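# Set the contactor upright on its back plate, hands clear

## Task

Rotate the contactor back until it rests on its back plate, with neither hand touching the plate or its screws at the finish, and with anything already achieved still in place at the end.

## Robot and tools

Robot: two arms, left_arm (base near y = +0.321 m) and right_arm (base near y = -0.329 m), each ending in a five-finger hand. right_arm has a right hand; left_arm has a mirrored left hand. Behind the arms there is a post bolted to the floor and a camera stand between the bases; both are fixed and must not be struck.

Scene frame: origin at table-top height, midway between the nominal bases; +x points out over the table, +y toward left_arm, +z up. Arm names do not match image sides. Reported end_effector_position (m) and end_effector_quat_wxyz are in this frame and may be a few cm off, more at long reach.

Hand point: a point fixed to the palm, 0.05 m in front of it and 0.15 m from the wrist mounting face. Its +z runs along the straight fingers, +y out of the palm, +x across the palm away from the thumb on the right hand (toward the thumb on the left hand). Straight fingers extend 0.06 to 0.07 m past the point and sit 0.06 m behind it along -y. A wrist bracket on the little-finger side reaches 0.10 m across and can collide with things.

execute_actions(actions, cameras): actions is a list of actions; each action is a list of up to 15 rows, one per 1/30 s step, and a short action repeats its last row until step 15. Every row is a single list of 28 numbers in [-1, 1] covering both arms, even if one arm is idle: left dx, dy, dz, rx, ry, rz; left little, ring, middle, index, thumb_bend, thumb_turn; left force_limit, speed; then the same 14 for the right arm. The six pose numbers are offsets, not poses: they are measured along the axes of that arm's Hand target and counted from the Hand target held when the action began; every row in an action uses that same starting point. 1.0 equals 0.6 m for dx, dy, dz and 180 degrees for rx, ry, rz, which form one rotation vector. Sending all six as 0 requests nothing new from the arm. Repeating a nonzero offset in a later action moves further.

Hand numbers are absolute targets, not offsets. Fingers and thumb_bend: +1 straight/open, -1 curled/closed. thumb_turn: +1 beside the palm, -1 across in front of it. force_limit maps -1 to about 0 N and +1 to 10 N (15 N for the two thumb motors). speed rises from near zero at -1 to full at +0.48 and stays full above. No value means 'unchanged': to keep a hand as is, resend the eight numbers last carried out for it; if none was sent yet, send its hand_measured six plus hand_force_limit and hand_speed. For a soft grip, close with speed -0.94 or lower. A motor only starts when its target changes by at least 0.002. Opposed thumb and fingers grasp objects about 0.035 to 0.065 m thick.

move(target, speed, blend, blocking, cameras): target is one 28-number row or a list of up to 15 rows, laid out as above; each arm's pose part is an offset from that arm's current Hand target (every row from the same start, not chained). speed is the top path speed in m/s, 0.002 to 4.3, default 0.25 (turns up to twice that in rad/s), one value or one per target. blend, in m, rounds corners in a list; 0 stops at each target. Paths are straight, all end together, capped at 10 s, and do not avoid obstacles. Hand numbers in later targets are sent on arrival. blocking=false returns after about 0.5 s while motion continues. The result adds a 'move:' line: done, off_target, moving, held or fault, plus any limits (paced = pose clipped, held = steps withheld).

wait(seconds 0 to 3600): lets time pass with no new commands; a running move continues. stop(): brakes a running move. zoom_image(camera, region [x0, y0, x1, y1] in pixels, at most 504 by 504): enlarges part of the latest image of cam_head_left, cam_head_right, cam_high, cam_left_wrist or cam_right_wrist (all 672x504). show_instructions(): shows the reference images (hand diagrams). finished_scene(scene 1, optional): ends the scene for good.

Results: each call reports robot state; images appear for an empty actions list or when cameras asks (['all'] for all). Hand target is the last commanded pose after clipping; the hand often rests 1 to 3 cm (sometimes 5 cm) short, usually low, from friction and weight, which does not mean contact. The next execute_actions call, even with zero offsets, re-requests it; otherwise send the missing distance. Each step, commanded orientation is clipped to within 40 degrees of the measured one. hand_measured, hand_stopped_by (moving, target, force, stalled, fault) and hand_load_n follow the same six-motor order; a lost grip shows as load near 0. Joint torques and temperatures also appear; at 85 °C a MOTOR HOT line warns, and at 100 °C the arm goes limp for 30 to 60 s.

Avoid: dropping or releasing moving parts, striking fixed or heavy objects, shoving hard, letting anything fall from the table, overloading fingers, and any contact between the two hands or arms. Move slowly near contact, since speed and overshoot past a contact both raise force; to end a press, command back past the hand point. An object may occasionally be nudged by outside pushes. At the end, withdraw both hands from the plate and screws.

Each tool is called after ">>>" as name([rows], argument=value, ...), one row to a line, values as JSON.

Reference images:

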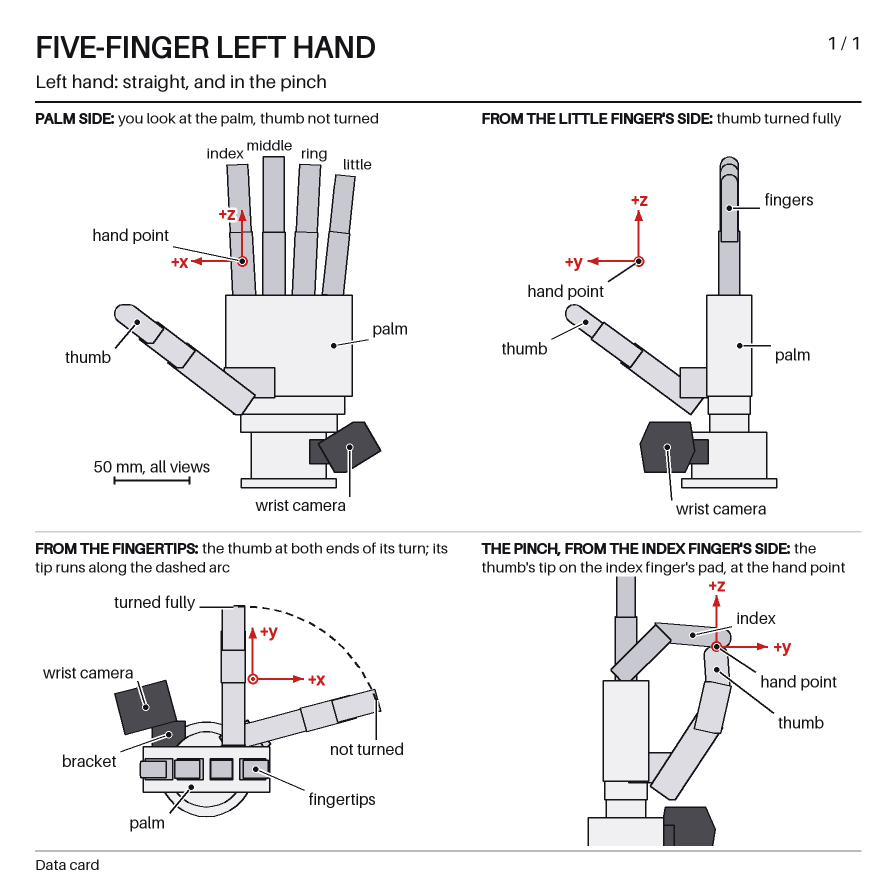

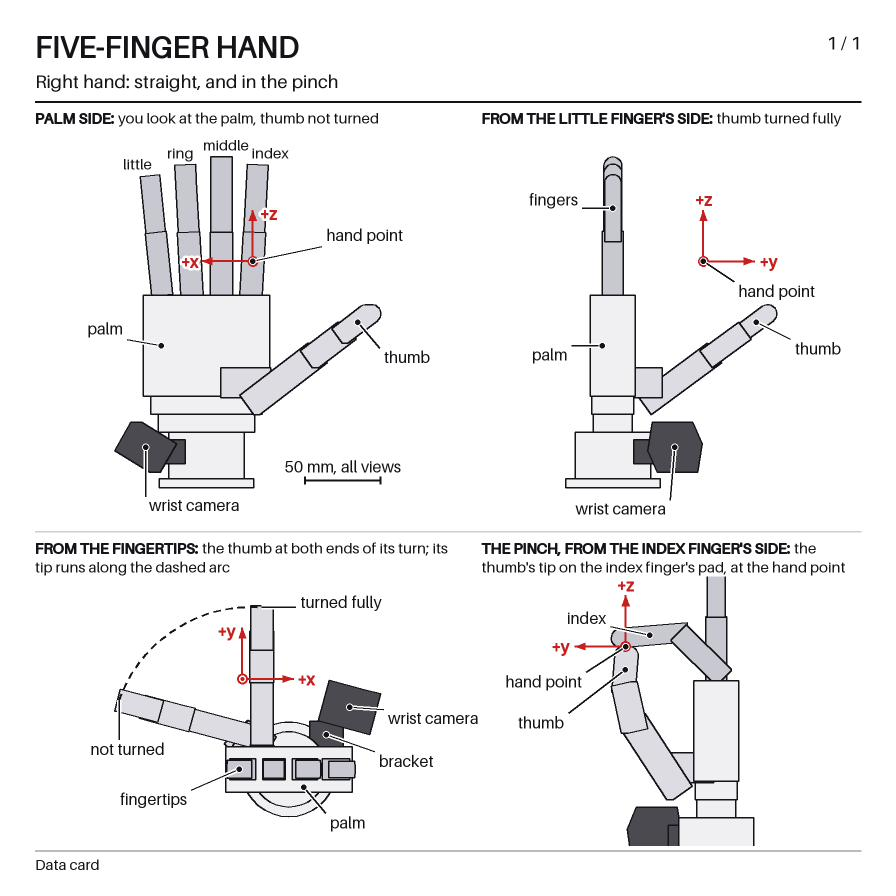

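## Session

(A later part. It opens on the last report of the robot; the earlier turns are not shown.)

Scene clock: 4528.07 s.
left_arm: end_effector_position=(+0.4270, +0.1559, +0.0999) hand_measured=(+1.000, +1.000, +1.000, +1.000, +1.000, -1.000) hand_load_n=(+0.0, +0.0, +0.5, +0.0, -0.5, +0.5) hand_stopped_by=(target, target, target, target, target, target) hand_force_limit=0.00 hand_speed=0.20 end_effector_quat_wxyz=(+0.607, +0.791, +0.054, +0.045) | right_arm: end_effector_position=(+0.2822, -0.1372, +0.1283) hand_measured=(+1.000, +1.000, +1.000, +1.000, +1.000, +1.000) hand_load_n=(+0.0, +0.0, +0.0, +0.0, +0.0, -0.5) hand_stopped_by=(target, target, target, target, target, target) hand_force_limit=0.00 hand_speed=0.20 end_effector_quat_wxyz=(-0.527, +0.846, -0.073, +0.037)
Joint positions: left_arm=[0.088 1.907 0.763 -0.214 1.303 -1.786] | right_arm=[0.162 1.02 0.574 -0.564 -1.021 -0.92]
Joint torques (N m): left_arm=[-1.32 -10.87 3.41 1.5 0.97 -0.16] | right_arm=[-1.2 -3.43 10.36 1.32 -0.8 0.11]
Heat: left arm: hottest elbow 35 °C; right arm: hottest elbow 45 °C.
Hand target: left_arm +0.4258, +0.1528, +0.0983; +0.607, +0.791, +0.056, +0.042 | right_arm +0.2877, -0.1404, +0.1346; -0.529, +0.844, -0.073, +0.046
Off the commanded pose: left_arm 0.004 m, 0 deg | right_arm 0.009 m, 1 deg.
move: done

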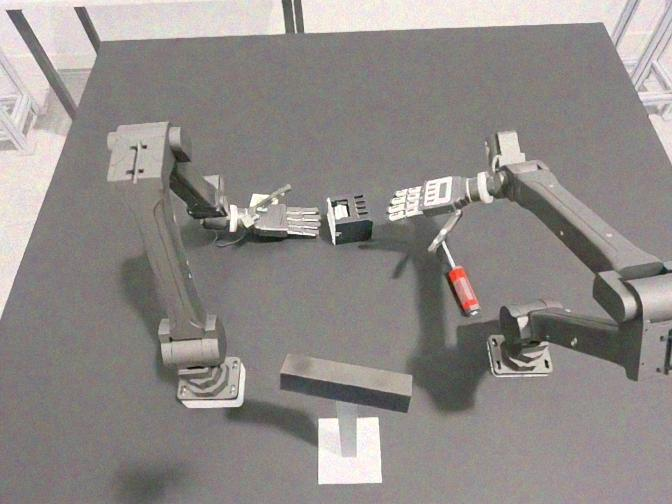

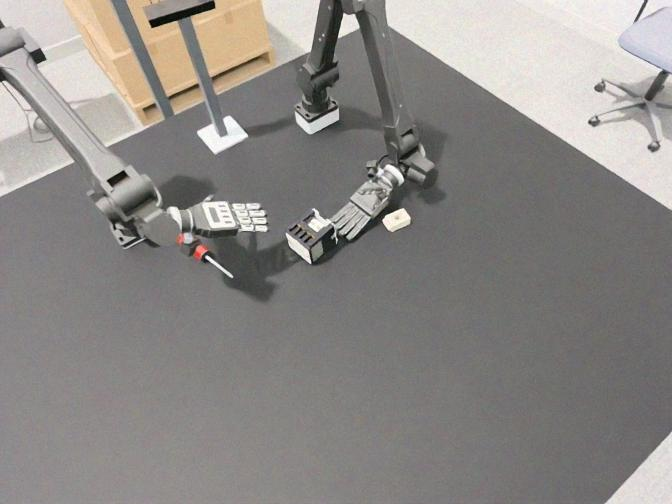

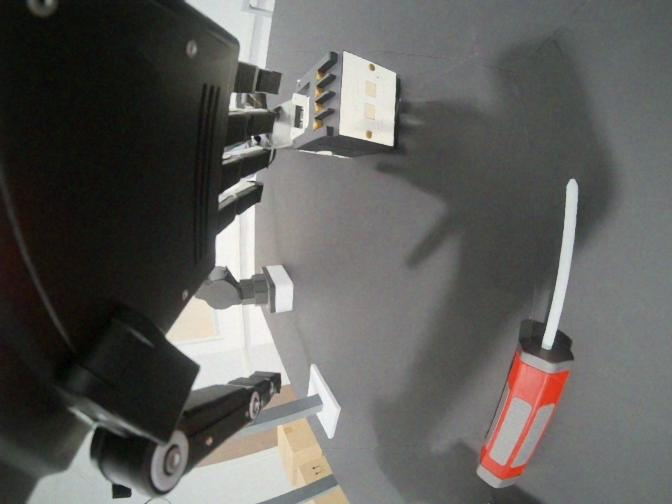

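>>> move(target=[-0.0275,0.0111,0.0415,0,0,0,1,1,1,1,1,-1,0,0.2,0,0,0,0,0,0,1,1,1,1,1,1,0,0.2], speed=0.04, cameras=["cam_head_left","cam_high","cam_right_wrist"])

>>> zoom_image(camera="cam_head_left", region=[240, 150, 420, 285])

>>> zoom_image(camera="cam_high", region=[260, 120, 460, 270])

Scene clock: 4548.83 s.
left_arm: end_effector_position=(+0.4139, +0.1333, +0.0908) hand_measured=(+1.000, +1.000, +1.000, +1.000, +1.000, -1.000) hand_load_n=(+0.0, +0.0, +0.0, +0.0, -0.5, +0.0) hand_stopped_by=(target, target, target, target, target, target) hand_force_limit=0.00 hand_speed=0.20 end_effector_quat_wxyz=(+0.607, +0.791, +0.066, +0.038) | right_arm: end_effector_position=(+0.2822, -0.1372, +0.1283) hand_measured=(+1.000, +1.000, +1.000, +1.000, +1.000, +1.000) hand_load_n=(+0.0, +0.0, +0.0, +0.0, +0.0, -0.5) hand_stopped_by=(target, target, target, target, target, target) hand_force_limit=0.00 hand_speed=0.20 end_effector_quat_wxyz=(-0.527, +0.846, -0.073, +0.037)
Joint positions: left_arm=[0.029 1.907 0.674 0.085 1.28 -2.03] | right_arm=[0.162 1.02 0.574 -0.564 -1.021 -0.92]
Joint torques (N m): left_arm=[-2.2 -12.16 3.12 1.92 0.86 -0.18] | right_arm=[-1.2 -3.49 10.36 1.32 -0.8 0.11]
Heat: left arm: hottest elbow 35 °C; right arm: hottest elbow 45 °C.
Hand target: left_arm +0.4131, +0.1251, +0.0984; +0.607, +0.791, +0.056, +0.042 | right_arm +0.2877, -0.1404, +0.1346; -0.529, +0.844, -0.073, +0.046
Off the commanded pose: left_arm 0.011 m, 1 deg | right_arm 0.009 m, 1 deg.
move: off_target (left_arm)

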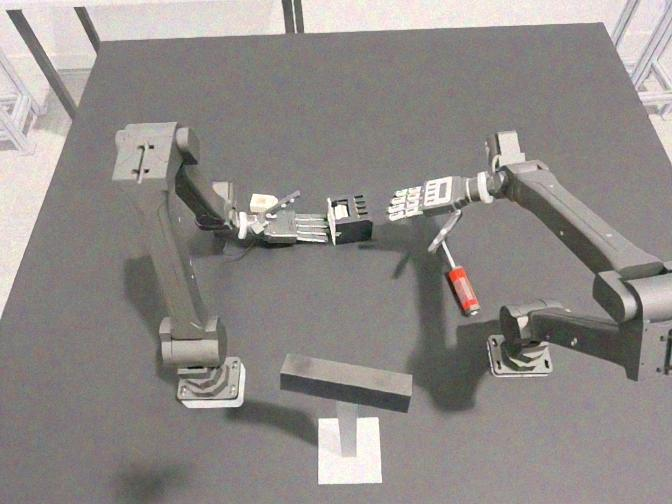

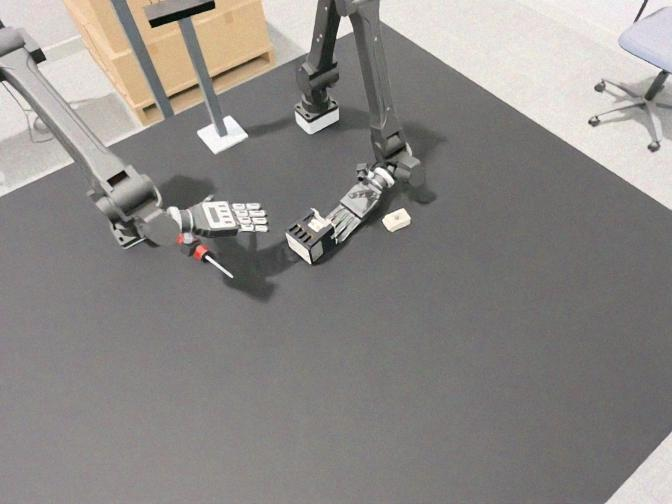

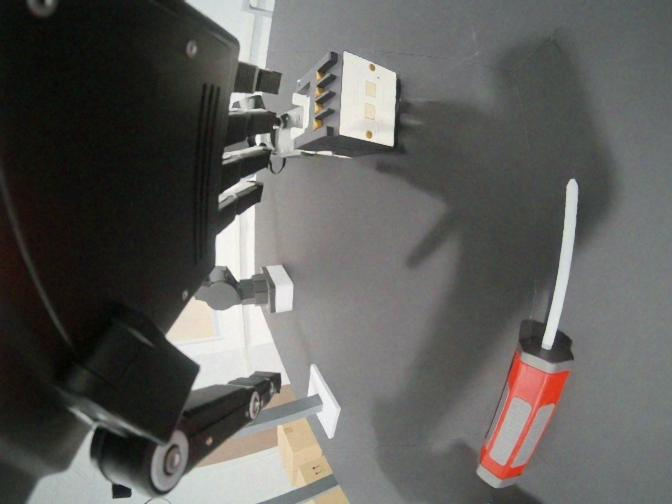

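Scaled by 2.800 from the camera's image (finer frame: 960x720).

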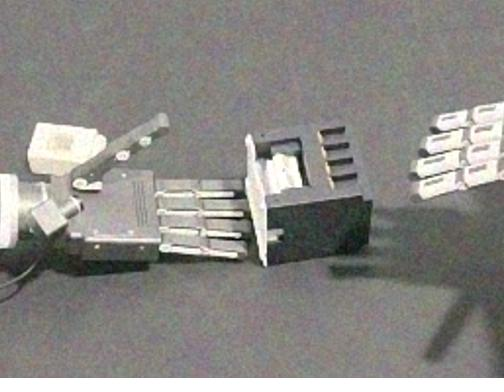

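Scaled by 2.520 from the camera's image (finer frame: 960x720).

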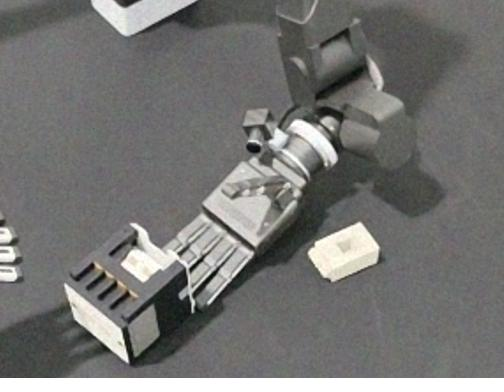

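>>> move(target=[0,0,0,0,0,0,1,1,1,1,1,-1,0,0.2,0.1654,-0.0106,0.022,0,-0.08,-0.0387,1,1,1,1,1,1,0,0.2], speed=0.15, cameras=["cam_head_left","cam_high","cam_right_wrist"])

>>> zoom_image(camera="cam_head_left", region=[240, 150, 420, 285])

>>> zoom_image(camera="cam_right_wrist", region=[200, 0, 400, 200])

Scene clock: 4606.17 s.
left_arm: end_effector_position=(+0.4140, +0.1333, +0.0908) hand_measured=(+1.000, +1.000, +1.000, +1.000, +1.000, -1.000) hand_load_n=(+0.0, +0.0, +0.0, +0.0, +0.0, +0.0) hand_stopped_by=(target, target, target, target, target, target) hand_force_limit=0.00 hand_speed=0.20 end_effector_quat_wxyz=(+0.607, +0.791, +0.066, +0.038) | right_arm: end_effector_position=(+0.3689, -0.1414, +0.1219) hand_measured=(+1.000, +1.000, +1.000, +1.000, +1.000, +1.000) hand_load_n=(+0.0, +0.0, +0.0, +0.0, +0.5, -0.5) hand_stopped_by=(target, target, target, target, target, target) hand_force_limit=0.00 hand_speed=0.20 end_effector_quat_wxyz=(-0.527, +0.848, +0.038, -0.046)
Joint positions: left_arm=[0.029 1.907 0.674 0.085 1.28 -2.031] | right_arm=[0.12 1.504 0.999 -1.099 -1.114 -1.565]
Joint torques (N m): left_arm=[-2.26 -12.04 3.19 1.78 0.88 -0.14] | right_arm=[-1.03 -8.76 12.22 0.38 -0.95 0.14]
Heat: left arm: hottest shoulder 34 °C; right arm: hottest elbow 45 °C.
Hand target: left_arm +0.4130, +0.1253, +0.0984; +0.607, +0.792, +0.055, +0.042 | right_arm +0.3879, -0.1431, +0.1344; -0.530, +0.846, +0.045, -0.028
Off the commanded pose: left_arm 0.011 m, 1 deg | right_arm 0.023 m, 2 deg.
move: off_target (right_arm)

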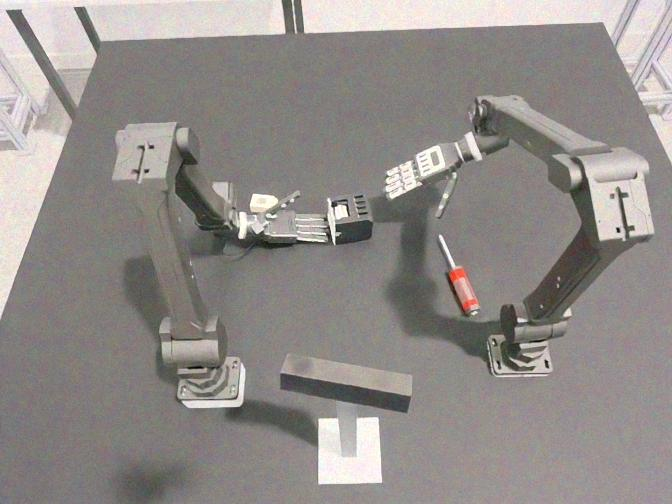

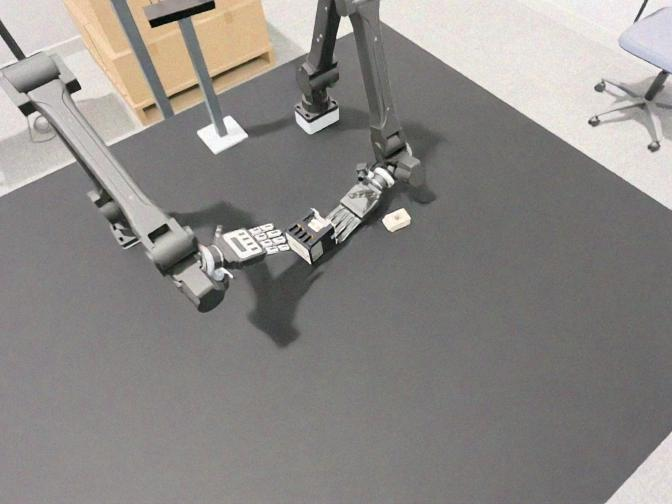

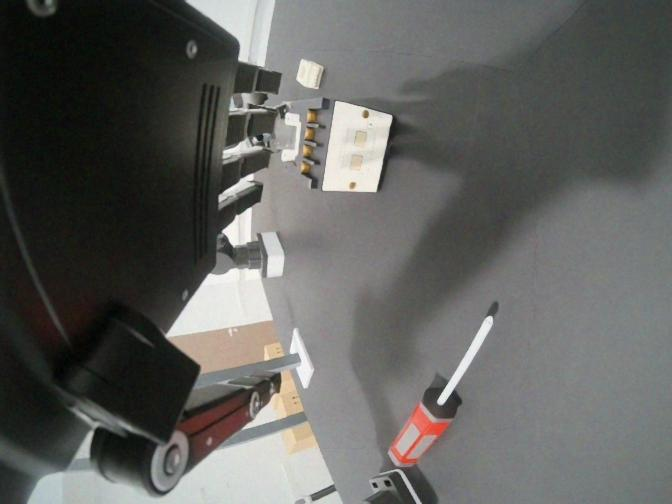

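Scaled by 2.800 from the camera's image (finer frame: 960x720).

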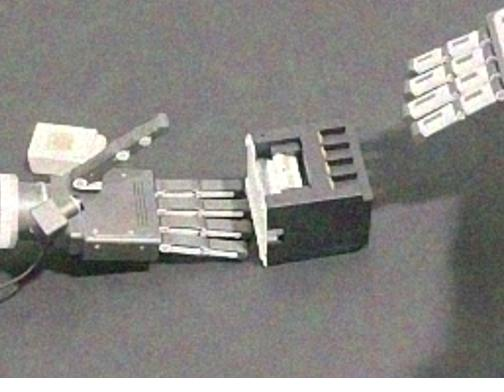

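Scaled by 2.520 from the camera's image (finer frame: 960x720).

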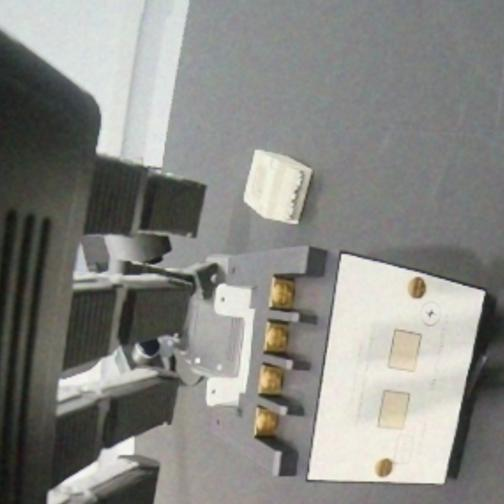

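>>> move(target=[0,0,0,0,0,0,1,1,1,1,1,-1,0,0.2,0.0202,0.1088,0.052,0,0,0,1,1,1,1,1,1,0,0.2], speed=0.1, cameras=["cam_head_left","cam_high","cam_right_wrist"])

>>> zoom_image(camera="cam_head_left", region=[280, 150, 460, 285])

>>> zoom_image(camera="cam_high", region=[200, 160, 360, 280])

>>> zoom_image(camera="cam_right_wrist", region=[200, 0, 400, 200])

Scene clock: 4630.30 s.
left_arm: end_effector_position=(+0.4140, +0.1333, +0.0908) hand_measured=(+1.000, +1.000, +1.000, +1.000, +1.000, -1.000) hand_load_n=(+0.0, +0.0, +0.0, +0.0, +0.0, +0.0) hand_stopped_by=(target, target, target, target, target, target) hand_force_limit=0.00 hand_speed=0.20 end_effector_quat_wxyz=(+0.607, +0.791, +0.066, +0.038) | right_arm: end_effector_position=(+0.3933, -0.1386, +0.0614) hand_measured=(+1.000, +1.000, +1.000, +1.000, +1.000, +1.000) hand_load_n=(+0.0, +0.0, -0.5, +0.0, +0.0, +0.0) hand_stopped_by=(target, target, target, target, target, target) hand_force_limit=0.00 hand_speed=0.20 end_effector_quat_wxyz=(-0.527, +0.848, +0.044, -0.039)
Joint positions: left_arm=[0.029 1.907 0.674 0.085 1.28 -2.031] | right_arm=[0.12 1.649 0.987 -0.931 -1.114 -1.572]
Joint torques (N m): left_arm=[-2.26 -12.1 3.25 1.74 0.89 -0.14] | right_arm=[-1.08 -10.58 7.69 1.4 -0.94 0.13]
Heat: left arm: hottest shoulder 34 °C; right arm: hottest elbow 45 °C.
Hand target: left_arm +0.4130, +0.1253, +0.0984; +0.607, +0.792, +0.055, +0.042 | right_arm +0.4000, -0.1423, +0.0621; -0.530, +0.846, +0.045, -0.028
Off the commanded pose: left_arm 0.011 m, 1 deg | right_arm 0.008 m, 1 deg.
move: done

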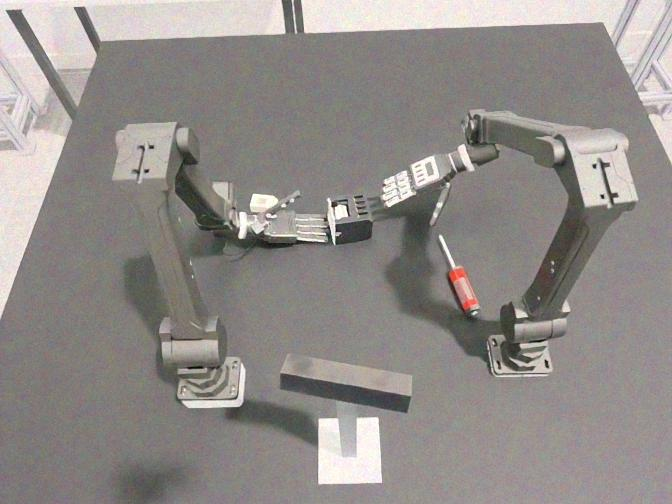

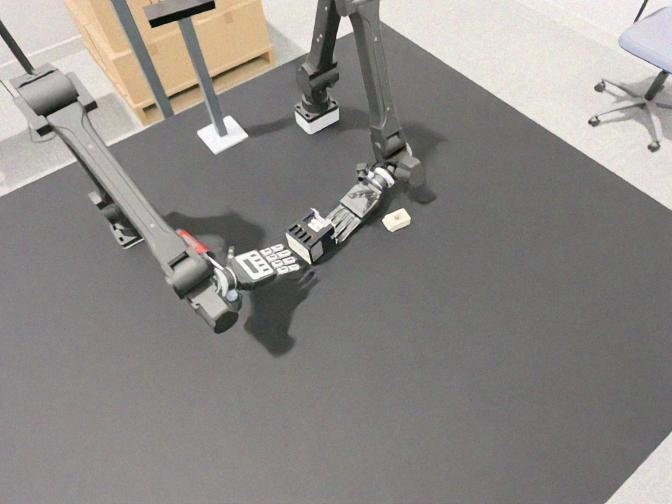

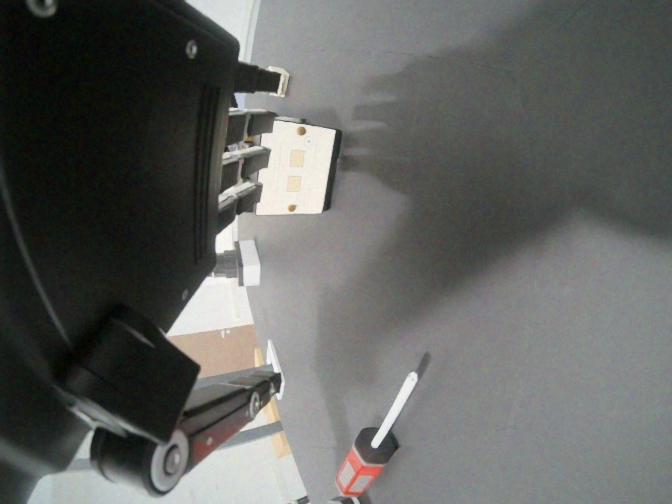

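Scaled by 2.800 from the camera's image (finer frame: 960x720).

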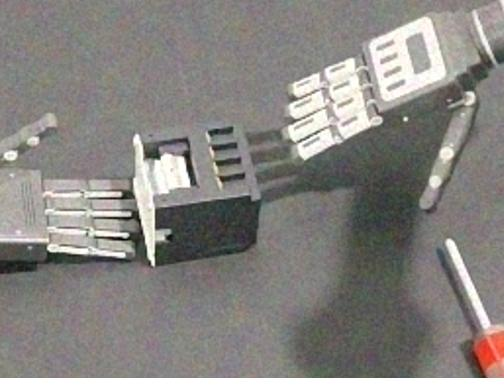

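Scaled by 3.150 from the camera's image (finer frame: 960x720).

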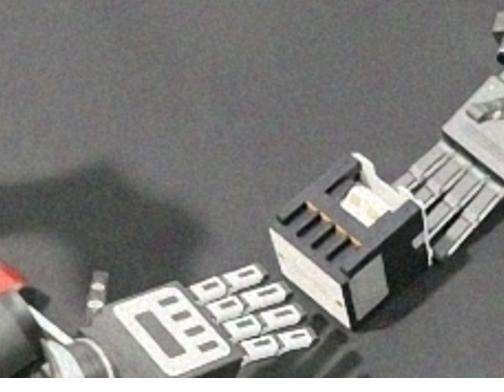

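Scaled by 2.520 from the camera's image (finer frame: 960x720).

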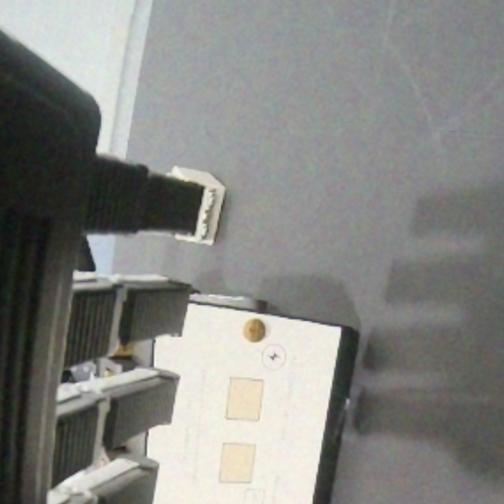

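>>> move(target=[0,0,0,0,0,0,1,1,1,1,1,-1,0,0.2,-0.0325,0.0218,0.0218,0,0,0,1,1,1,1,1,1,0,0.2], speed=0.06, cameras=["cam_head_left","cam_high","cam_right_wrist"])

>>> zoom_image(camera="cam_head_left", region=[280, 150, 460, 285])

>>> zoom_image(camera="cam_high", region=[200, 160, 360, 280])

>>> zoom_image(camera="cam_right_wrist", region=[180, 30, 380, 230])

Scene clock: 4646.27 s.
left_arm: end_effector_position=(+0.4140, +0.1333, +0.0908) hand_measured=(+1.000, +1.000, +1.000, +1.000, +1.000, -1.000) hand_load_n=(+0.0, +0.0, +0.0, +0.0, +0.0, +0.0) hand_stopped_by=(target, target, target, target, target, target) hand_force_limit=0.00 hand_speed=0.20 end_effector_quat_wxyz=(+0.607, +0.791, +0.066, +0.038) | right_arm: end_effector_position=(+0.3769, -0.1402, +0.0388) hand_measured=(+1.000, +1.000, +1.000, +1.000, +1.000, +1.000) hand_load_n=(+0.0, +0.0, +0.0, +0.0, +0.0, +0.0) hand_stopped_by=(target, target, target, target, target, target) hand_force_limit=0.00 hand_speed=0.20 end_effector_quat_wxyz=(-0.528, +0.848, +0.041, -0.037)
Joint positions: left_arm=[0.029 1.907 0.674 0.085 1.28 -2.031] | right_arm=[0.12 1.649 0.909 -0.836 -1.114 -1.555]
Joint torques (N m): left_arm=[-2.32 -11.93 3.29 1.72 0.87 -0.13] | right_arm=[0.15 -11.52 6.98 1.42 -0.94 0.28]
Heat: left arm: hottest shoulder 34 °C; right arm: hottest elbow 43 °C.
Hand target: left_arm +0.4130, +0.1253, +0.0984; +0.607, +0.792, +0.055, +0.042 | right_arm +0.3800, -0.1383, +0.0446; -0.530, +0.846, +0.045, -0.028
Off the commanded pose: left_arm 0.011 m, 1 deg | right_arm 0.007 m, 1 deg.
move: done

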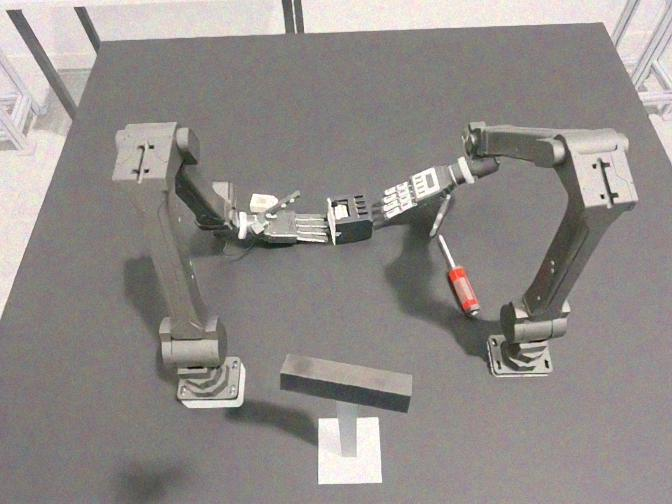

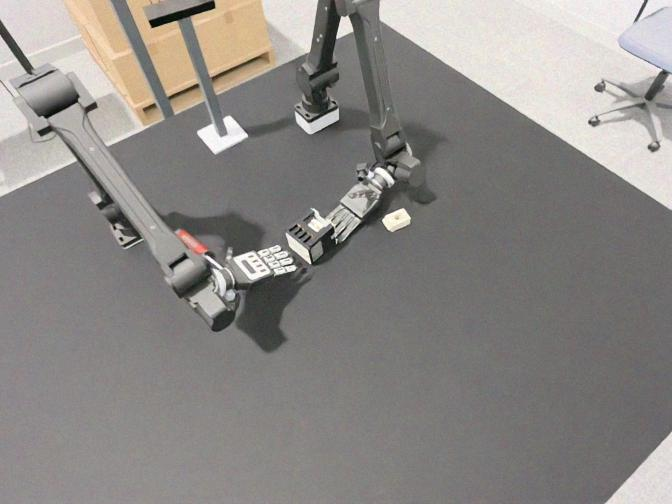

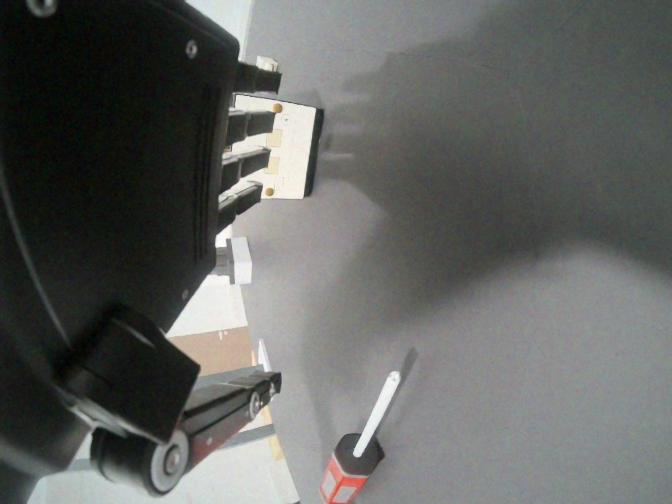

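Scaled by 2.800 from the camera's image (finer frame: 960x720).

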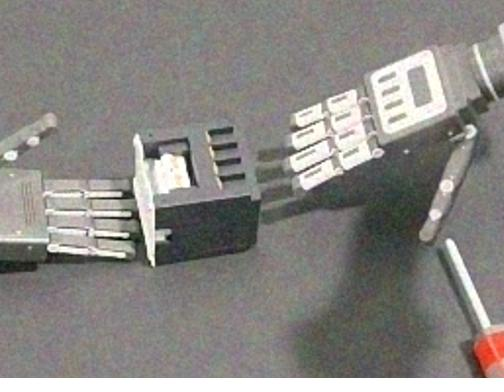

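Scaled by 3.150 from the camera's image (finer frame: 960x720).

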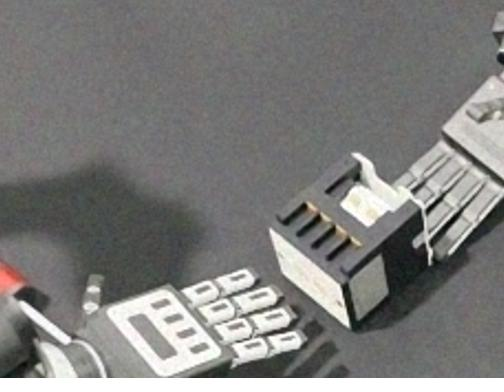

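Scaled by 2.520 from the camera's image (finer frame: 960x720).

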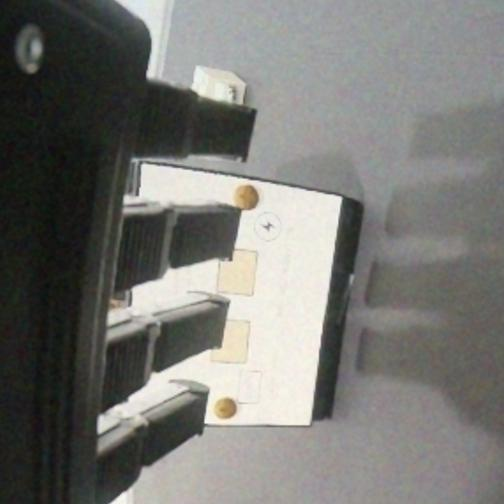

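>>> move(target=[0,0,0,0,0,0,1,1,1,1,1,-1,0,0.2,-0.0097,-0.0328,0.0412,0,0,0,1,1,1,1,1,1,0,0.2], speed=0.05, cameras=["cam_head_left","cam_high","cam_right_wrist"])

>>> zoom_image(camera="cam_head_left", region=[280, 150, 460, 285])

>>> zoom_image(camera="cam_high", region=[200, 160, 360, 280])

>>> zoom_image(camera="cam_right_wrist", region=[180, 30, 380, 230])

Scene clock: 4663.03 s.
left_arm: end_effector_position=(+0.4140, +0.1333, +0.0908) hand_measured=(+1.000, +1.000, +1.000, +1.000, +1.000, -1.000) hand_load_n=(+0.0, +0.0, +0.0, +0.0, +0.0, +0.0) hand_stopped_by=(target, target, target, target, target, target) hand_force_limit=0.00 hand_speed=0.20 end_effector_quat_wxyz=(+0.607, +0.791, +0.066, +0.038) | right_arm: end_effector_position=(+0.3696, -0.1131, +0.0459) hand_measured=(+1.000, +1.000, +1.000, +1.000, +1.000, +1.000) hand_load_n=(+0.0, +0.0, +0.0, +0.0, +0.0, +0.0) hand_stopped_by=(target, target, target, target, target, target) hand_force_limit=0.00 hand_speed=0.20 end_effector_quat_wxyz=(-0.530, +0.847, +0.036, -0.036)
Joint positions: left_arm=[0.029 1.907 0.674 0.085 1.28 -2.031] | right_arm=[0.188 1.603 0.869 -0.686 -1.114 -1.379]
Joint torques (N m): left_arm=[-2.43 -12.04 3.26 1.76 0.88 -0.13] | right_arm=[1.03 -11.46 7.27 1.73 -0.65 0.3]
Heat: left arm: hottest shoulder 34 °C; right arm: hottest elbow 42 °C.
Hand target: left_arm +0.4130, +0.1253, +0.0984; +0.607, +0.792, +0.055, +0.042 | right_arm +0.3709, -0.1082, +0.0515; -0.530, +0.846, +0.045, -0.028
Off the commanded pose: left_arm 0.011 m, 1 deg | right_arm 0.008 m, 1 deg.
move: done

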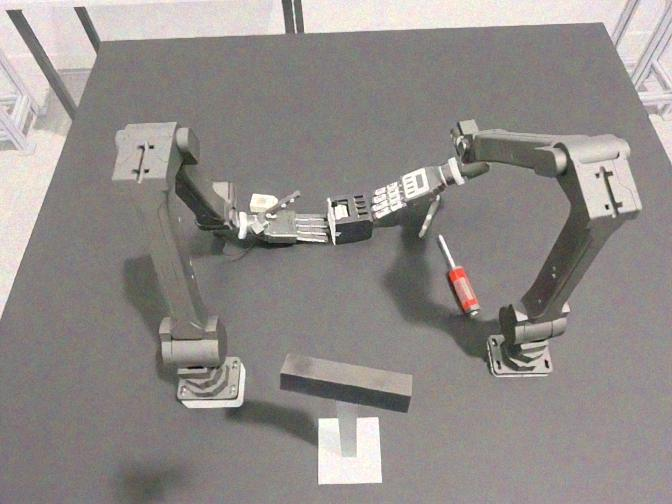

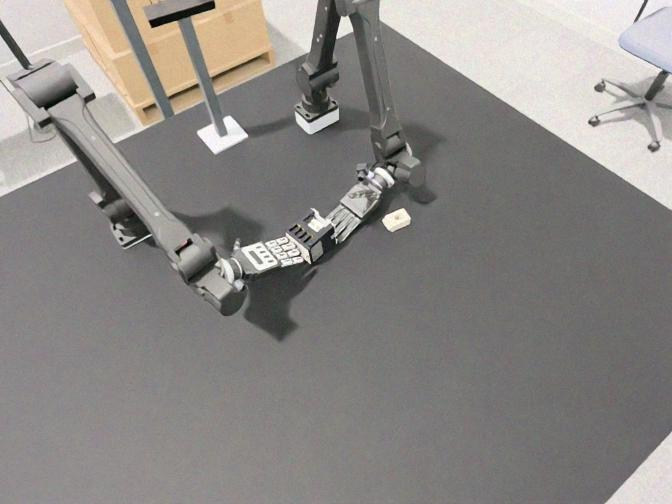

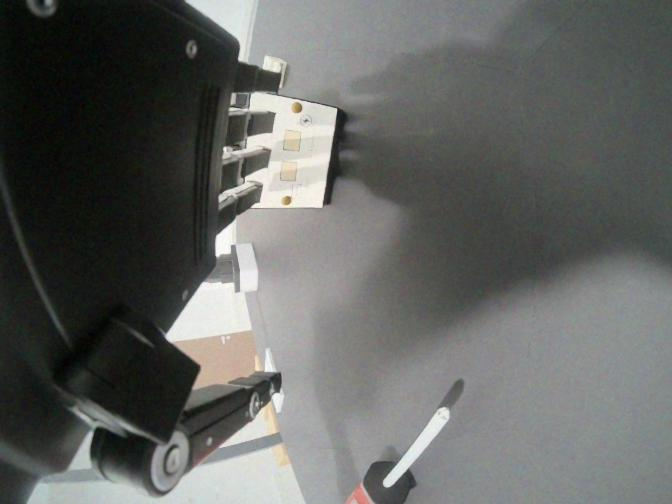

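Scaled by 2.800 from the camera's image (finer frame: 960x720).

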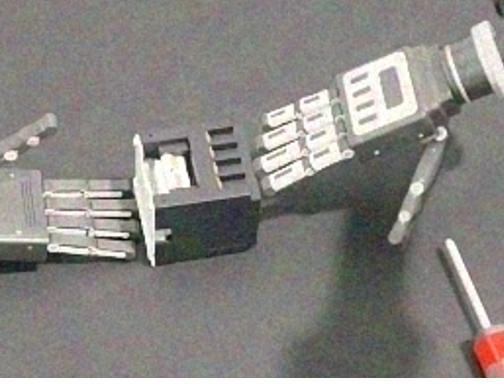

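Scaled by 3.150 from the camera's image (finer frame: 960x720).

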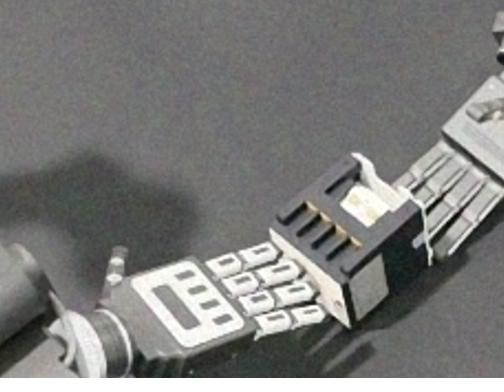

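Scaled by 2.520 from the camera's image (finer frame: 960x720).

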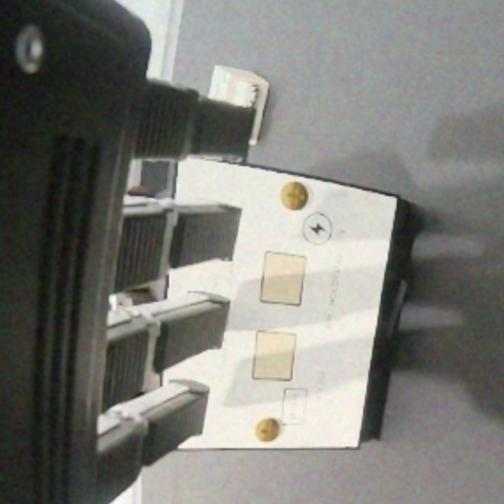

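>>> move(target=[0,0,0,0,0,0,1,1,1,1,1,-1,0,0.2,-0.0008,-0.0169,0.0195,0,0,0,1,1,1,1,1,1,0,0.2], speed=0.05, cameras=["cam_head_left","cam_high","cam_right_wrist"])

>>> zoom_image(camera="cam_head_left", region=[280, 150, 460, 285])

>>> zoom_image(camera="cam_right_wrist", region=[180, 30, 380, 230])

Scene clock: 4675.63 s.
left_arm: end_effector_position=(+0.4140, +0.1333, +0.0908) hand_measured=(+1.000, +1.000, +1.000, +1.000, +1.000, -1.000) hand_load_n=(+0.0, +0.0, +0.0, +0.0, +0.0, +0.0) hand_stopped_by=(target, target, target, target, target, target) hand_force_limit=0.00 hand_speed=0.20 end_effector_quat_wxyz=(+0.607, +0.791, +0.066, +0.038) | right_arm: end_effector_position=(+0.3684, -0.1090, +0.0483) hand_measured=(+1.000, +1.000, +1.000, +1.000, +1.000, +1.000) hand_load_n=(+0.0, +0.0, -3.0, +0.0, +0.0, +0.0) hand_stopped_by=(target, target, target, target, target, target) hand_force_limit=0.00 hand_speed=0.20 end_effector_quat_wxyz=(-0.526, +0.849, +0.023, -0.034)
Joint positions: left_arm=[0.029 1.907 0.674 0.085 1.28 -2.031] | right_arm=[0.2 1.583 0.853 -0.633 -1.1 -1.301]
Joint torques (N m): left_arm=[-2.26 -12.16 3.28 1.68 0.88 -0.12] | right_arm=[3.02 -10.64 7.95 2.32 -0.89 0.27]
Heat: left arm: hottest shoulder 34 °C; right arm: hottest elbow 41 °C.
Hand target: left_arm +0.4130, +0.1253, +0.0984; +0.607, +0.792, +0.055, +0.042 | right_arm +0.3688, -0.0934, +0.0555; -0.530, +0.846, +0.045, -0.028
Off the commanded pose: left_arm 0.011 m, 1 deg | right_arm 0.017 m, 3 deg.
move: off_target (right_arm)

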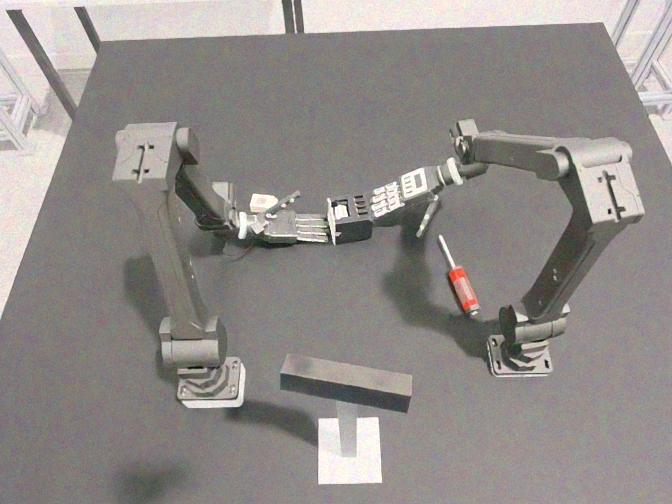

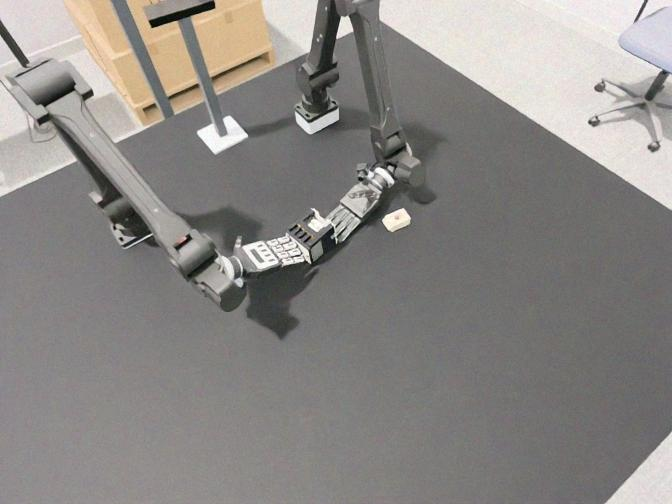

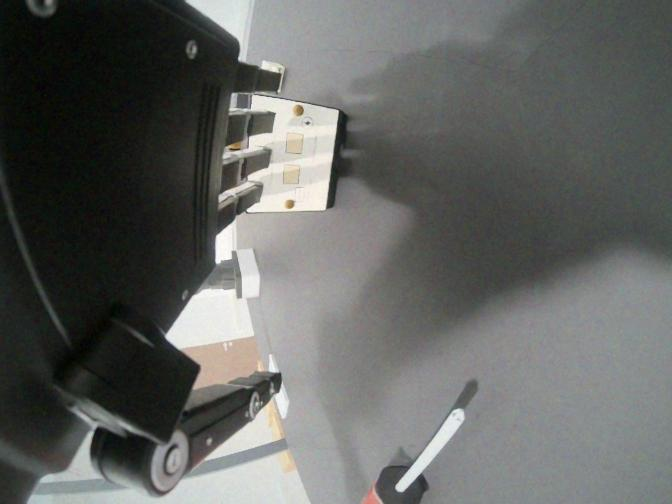

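Scaled by 2.800 from the camera's image (finer frame: 960x720).

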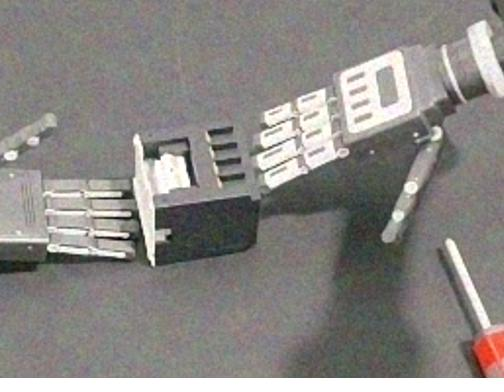

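Scaled by 2.520 from the camera's image (finer frame: 960x720).

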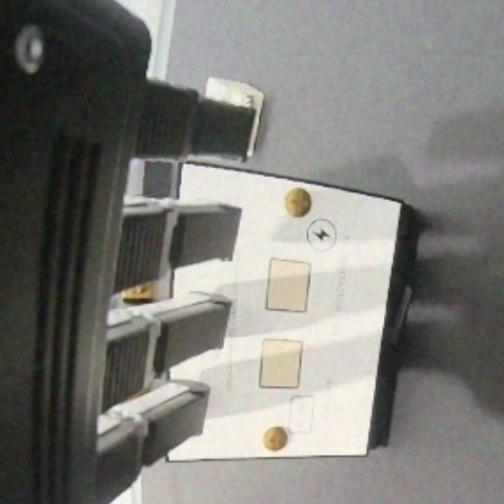

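>>> move(target=[0,0,0,0,0,0,1,1,1,1,1,-1,0,0.2,-0.0007,-0.0192,0.0144,0,0,0,1,1,1,1,1,1,0,0.2], speed=0.05, cameras=["cam_head_left","cam_right_wrist"])

>>> zoom_image(camera="cam_head_left", region=[280, 150, 460, 285])

>>> zoom_image(camera="cam_right_wrist", region=[180, 30, 380, 230])

Scene clock: 4685.57 s.
left_arm: end_effector_position=(+0.4143, +0.1343, +0.0916) hand_measured=(+1.000, +1.000, +1.000, +1.000, +1.000, -1.000) hand_load_n=(+0.0, +0.0, +0.0, +0.0, -0.5, +0.0) hand_stopped_by=(target, target, target, target, target, target) hand_force_limit=0.00 hand_speed=0.20 end_effector_quat_wxyz=(+0.606, +0.791, +0.067, +0.040) | right_arm: end_effector_position=(+0.3693, -0.1031, +0.0550) hand_measured=(+1.000, +1.000, +1.000, +1.000, +1.000, +1.000) hand_load_n=(+0.0, +0.0, -4.5, -0.5, +0.0, +0.0) hand_stopped_by=(target, target, target, target, target, target) hand_force_limit=0.00 hand_speed=0.20 end_effector_quat_wxyz=(-0.524, +0.851, +0.016, -0.030)
Joint positions: left_arm=[0.031 1.904 0.673 0.085 1.28 -2.031] | right_arm=[0.216 1.561 0.847 -0.595 -1.087 -1.238]
Joint torques (N m): left_arm=[-2.32 -11.69 3.3 1.78 0.91 -0.14] | right_arm=[4.31 -10.11 8.32 2.63 -1.05 0.31]
Heat: left arm: hottest shoulder 34 °C; right arm: hottest elbow 41 °C.
Hand target: left_arm +0.4130, +0.1253, +0.0985; +0.607, +0.792, +0.055, +0.042 | right_arm +0.3671, -0.0807, +0.0621; -0.530, +0.846, +0.045, -0.028
Off the commanded pose: left_arm 0.011 m, 1 deg | right_arm 0.024 m, 3 deg.
move: off_target (right_arm)

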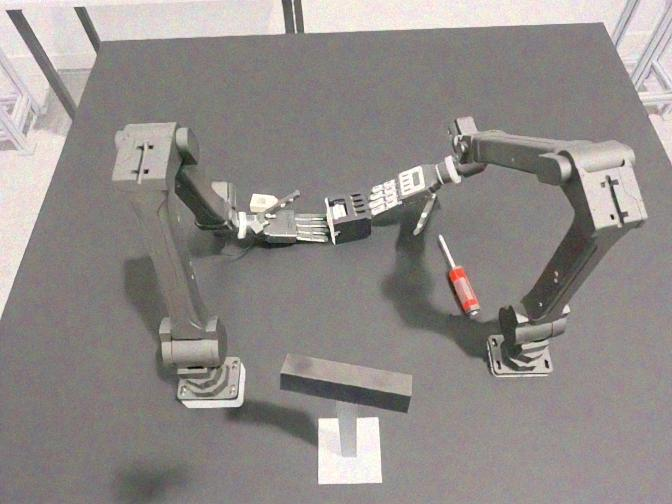

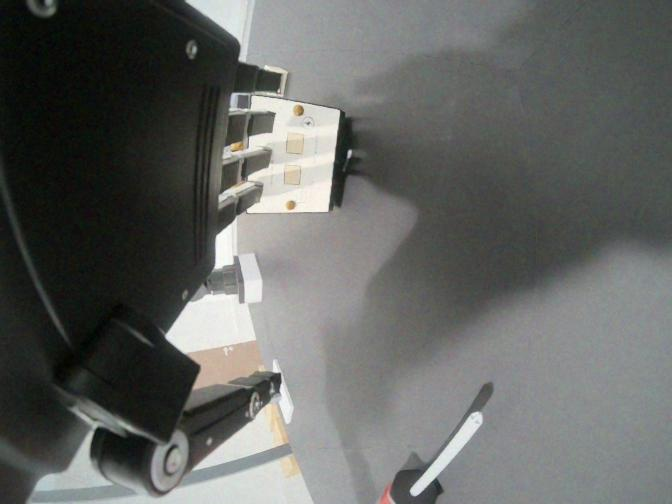

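Scaled by 2.800 from the camera's image (finer frame: 960x720).

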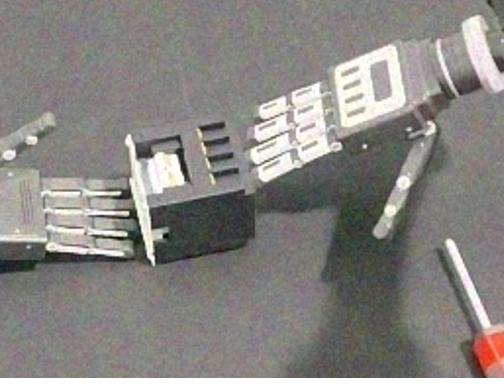

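Scaled by 2.520 from the camera's image (finer frame: 960x720).

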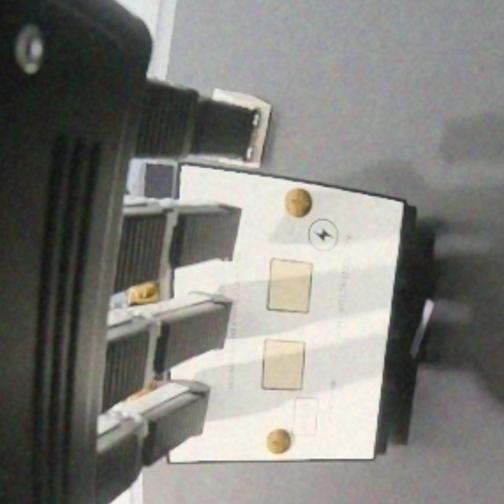

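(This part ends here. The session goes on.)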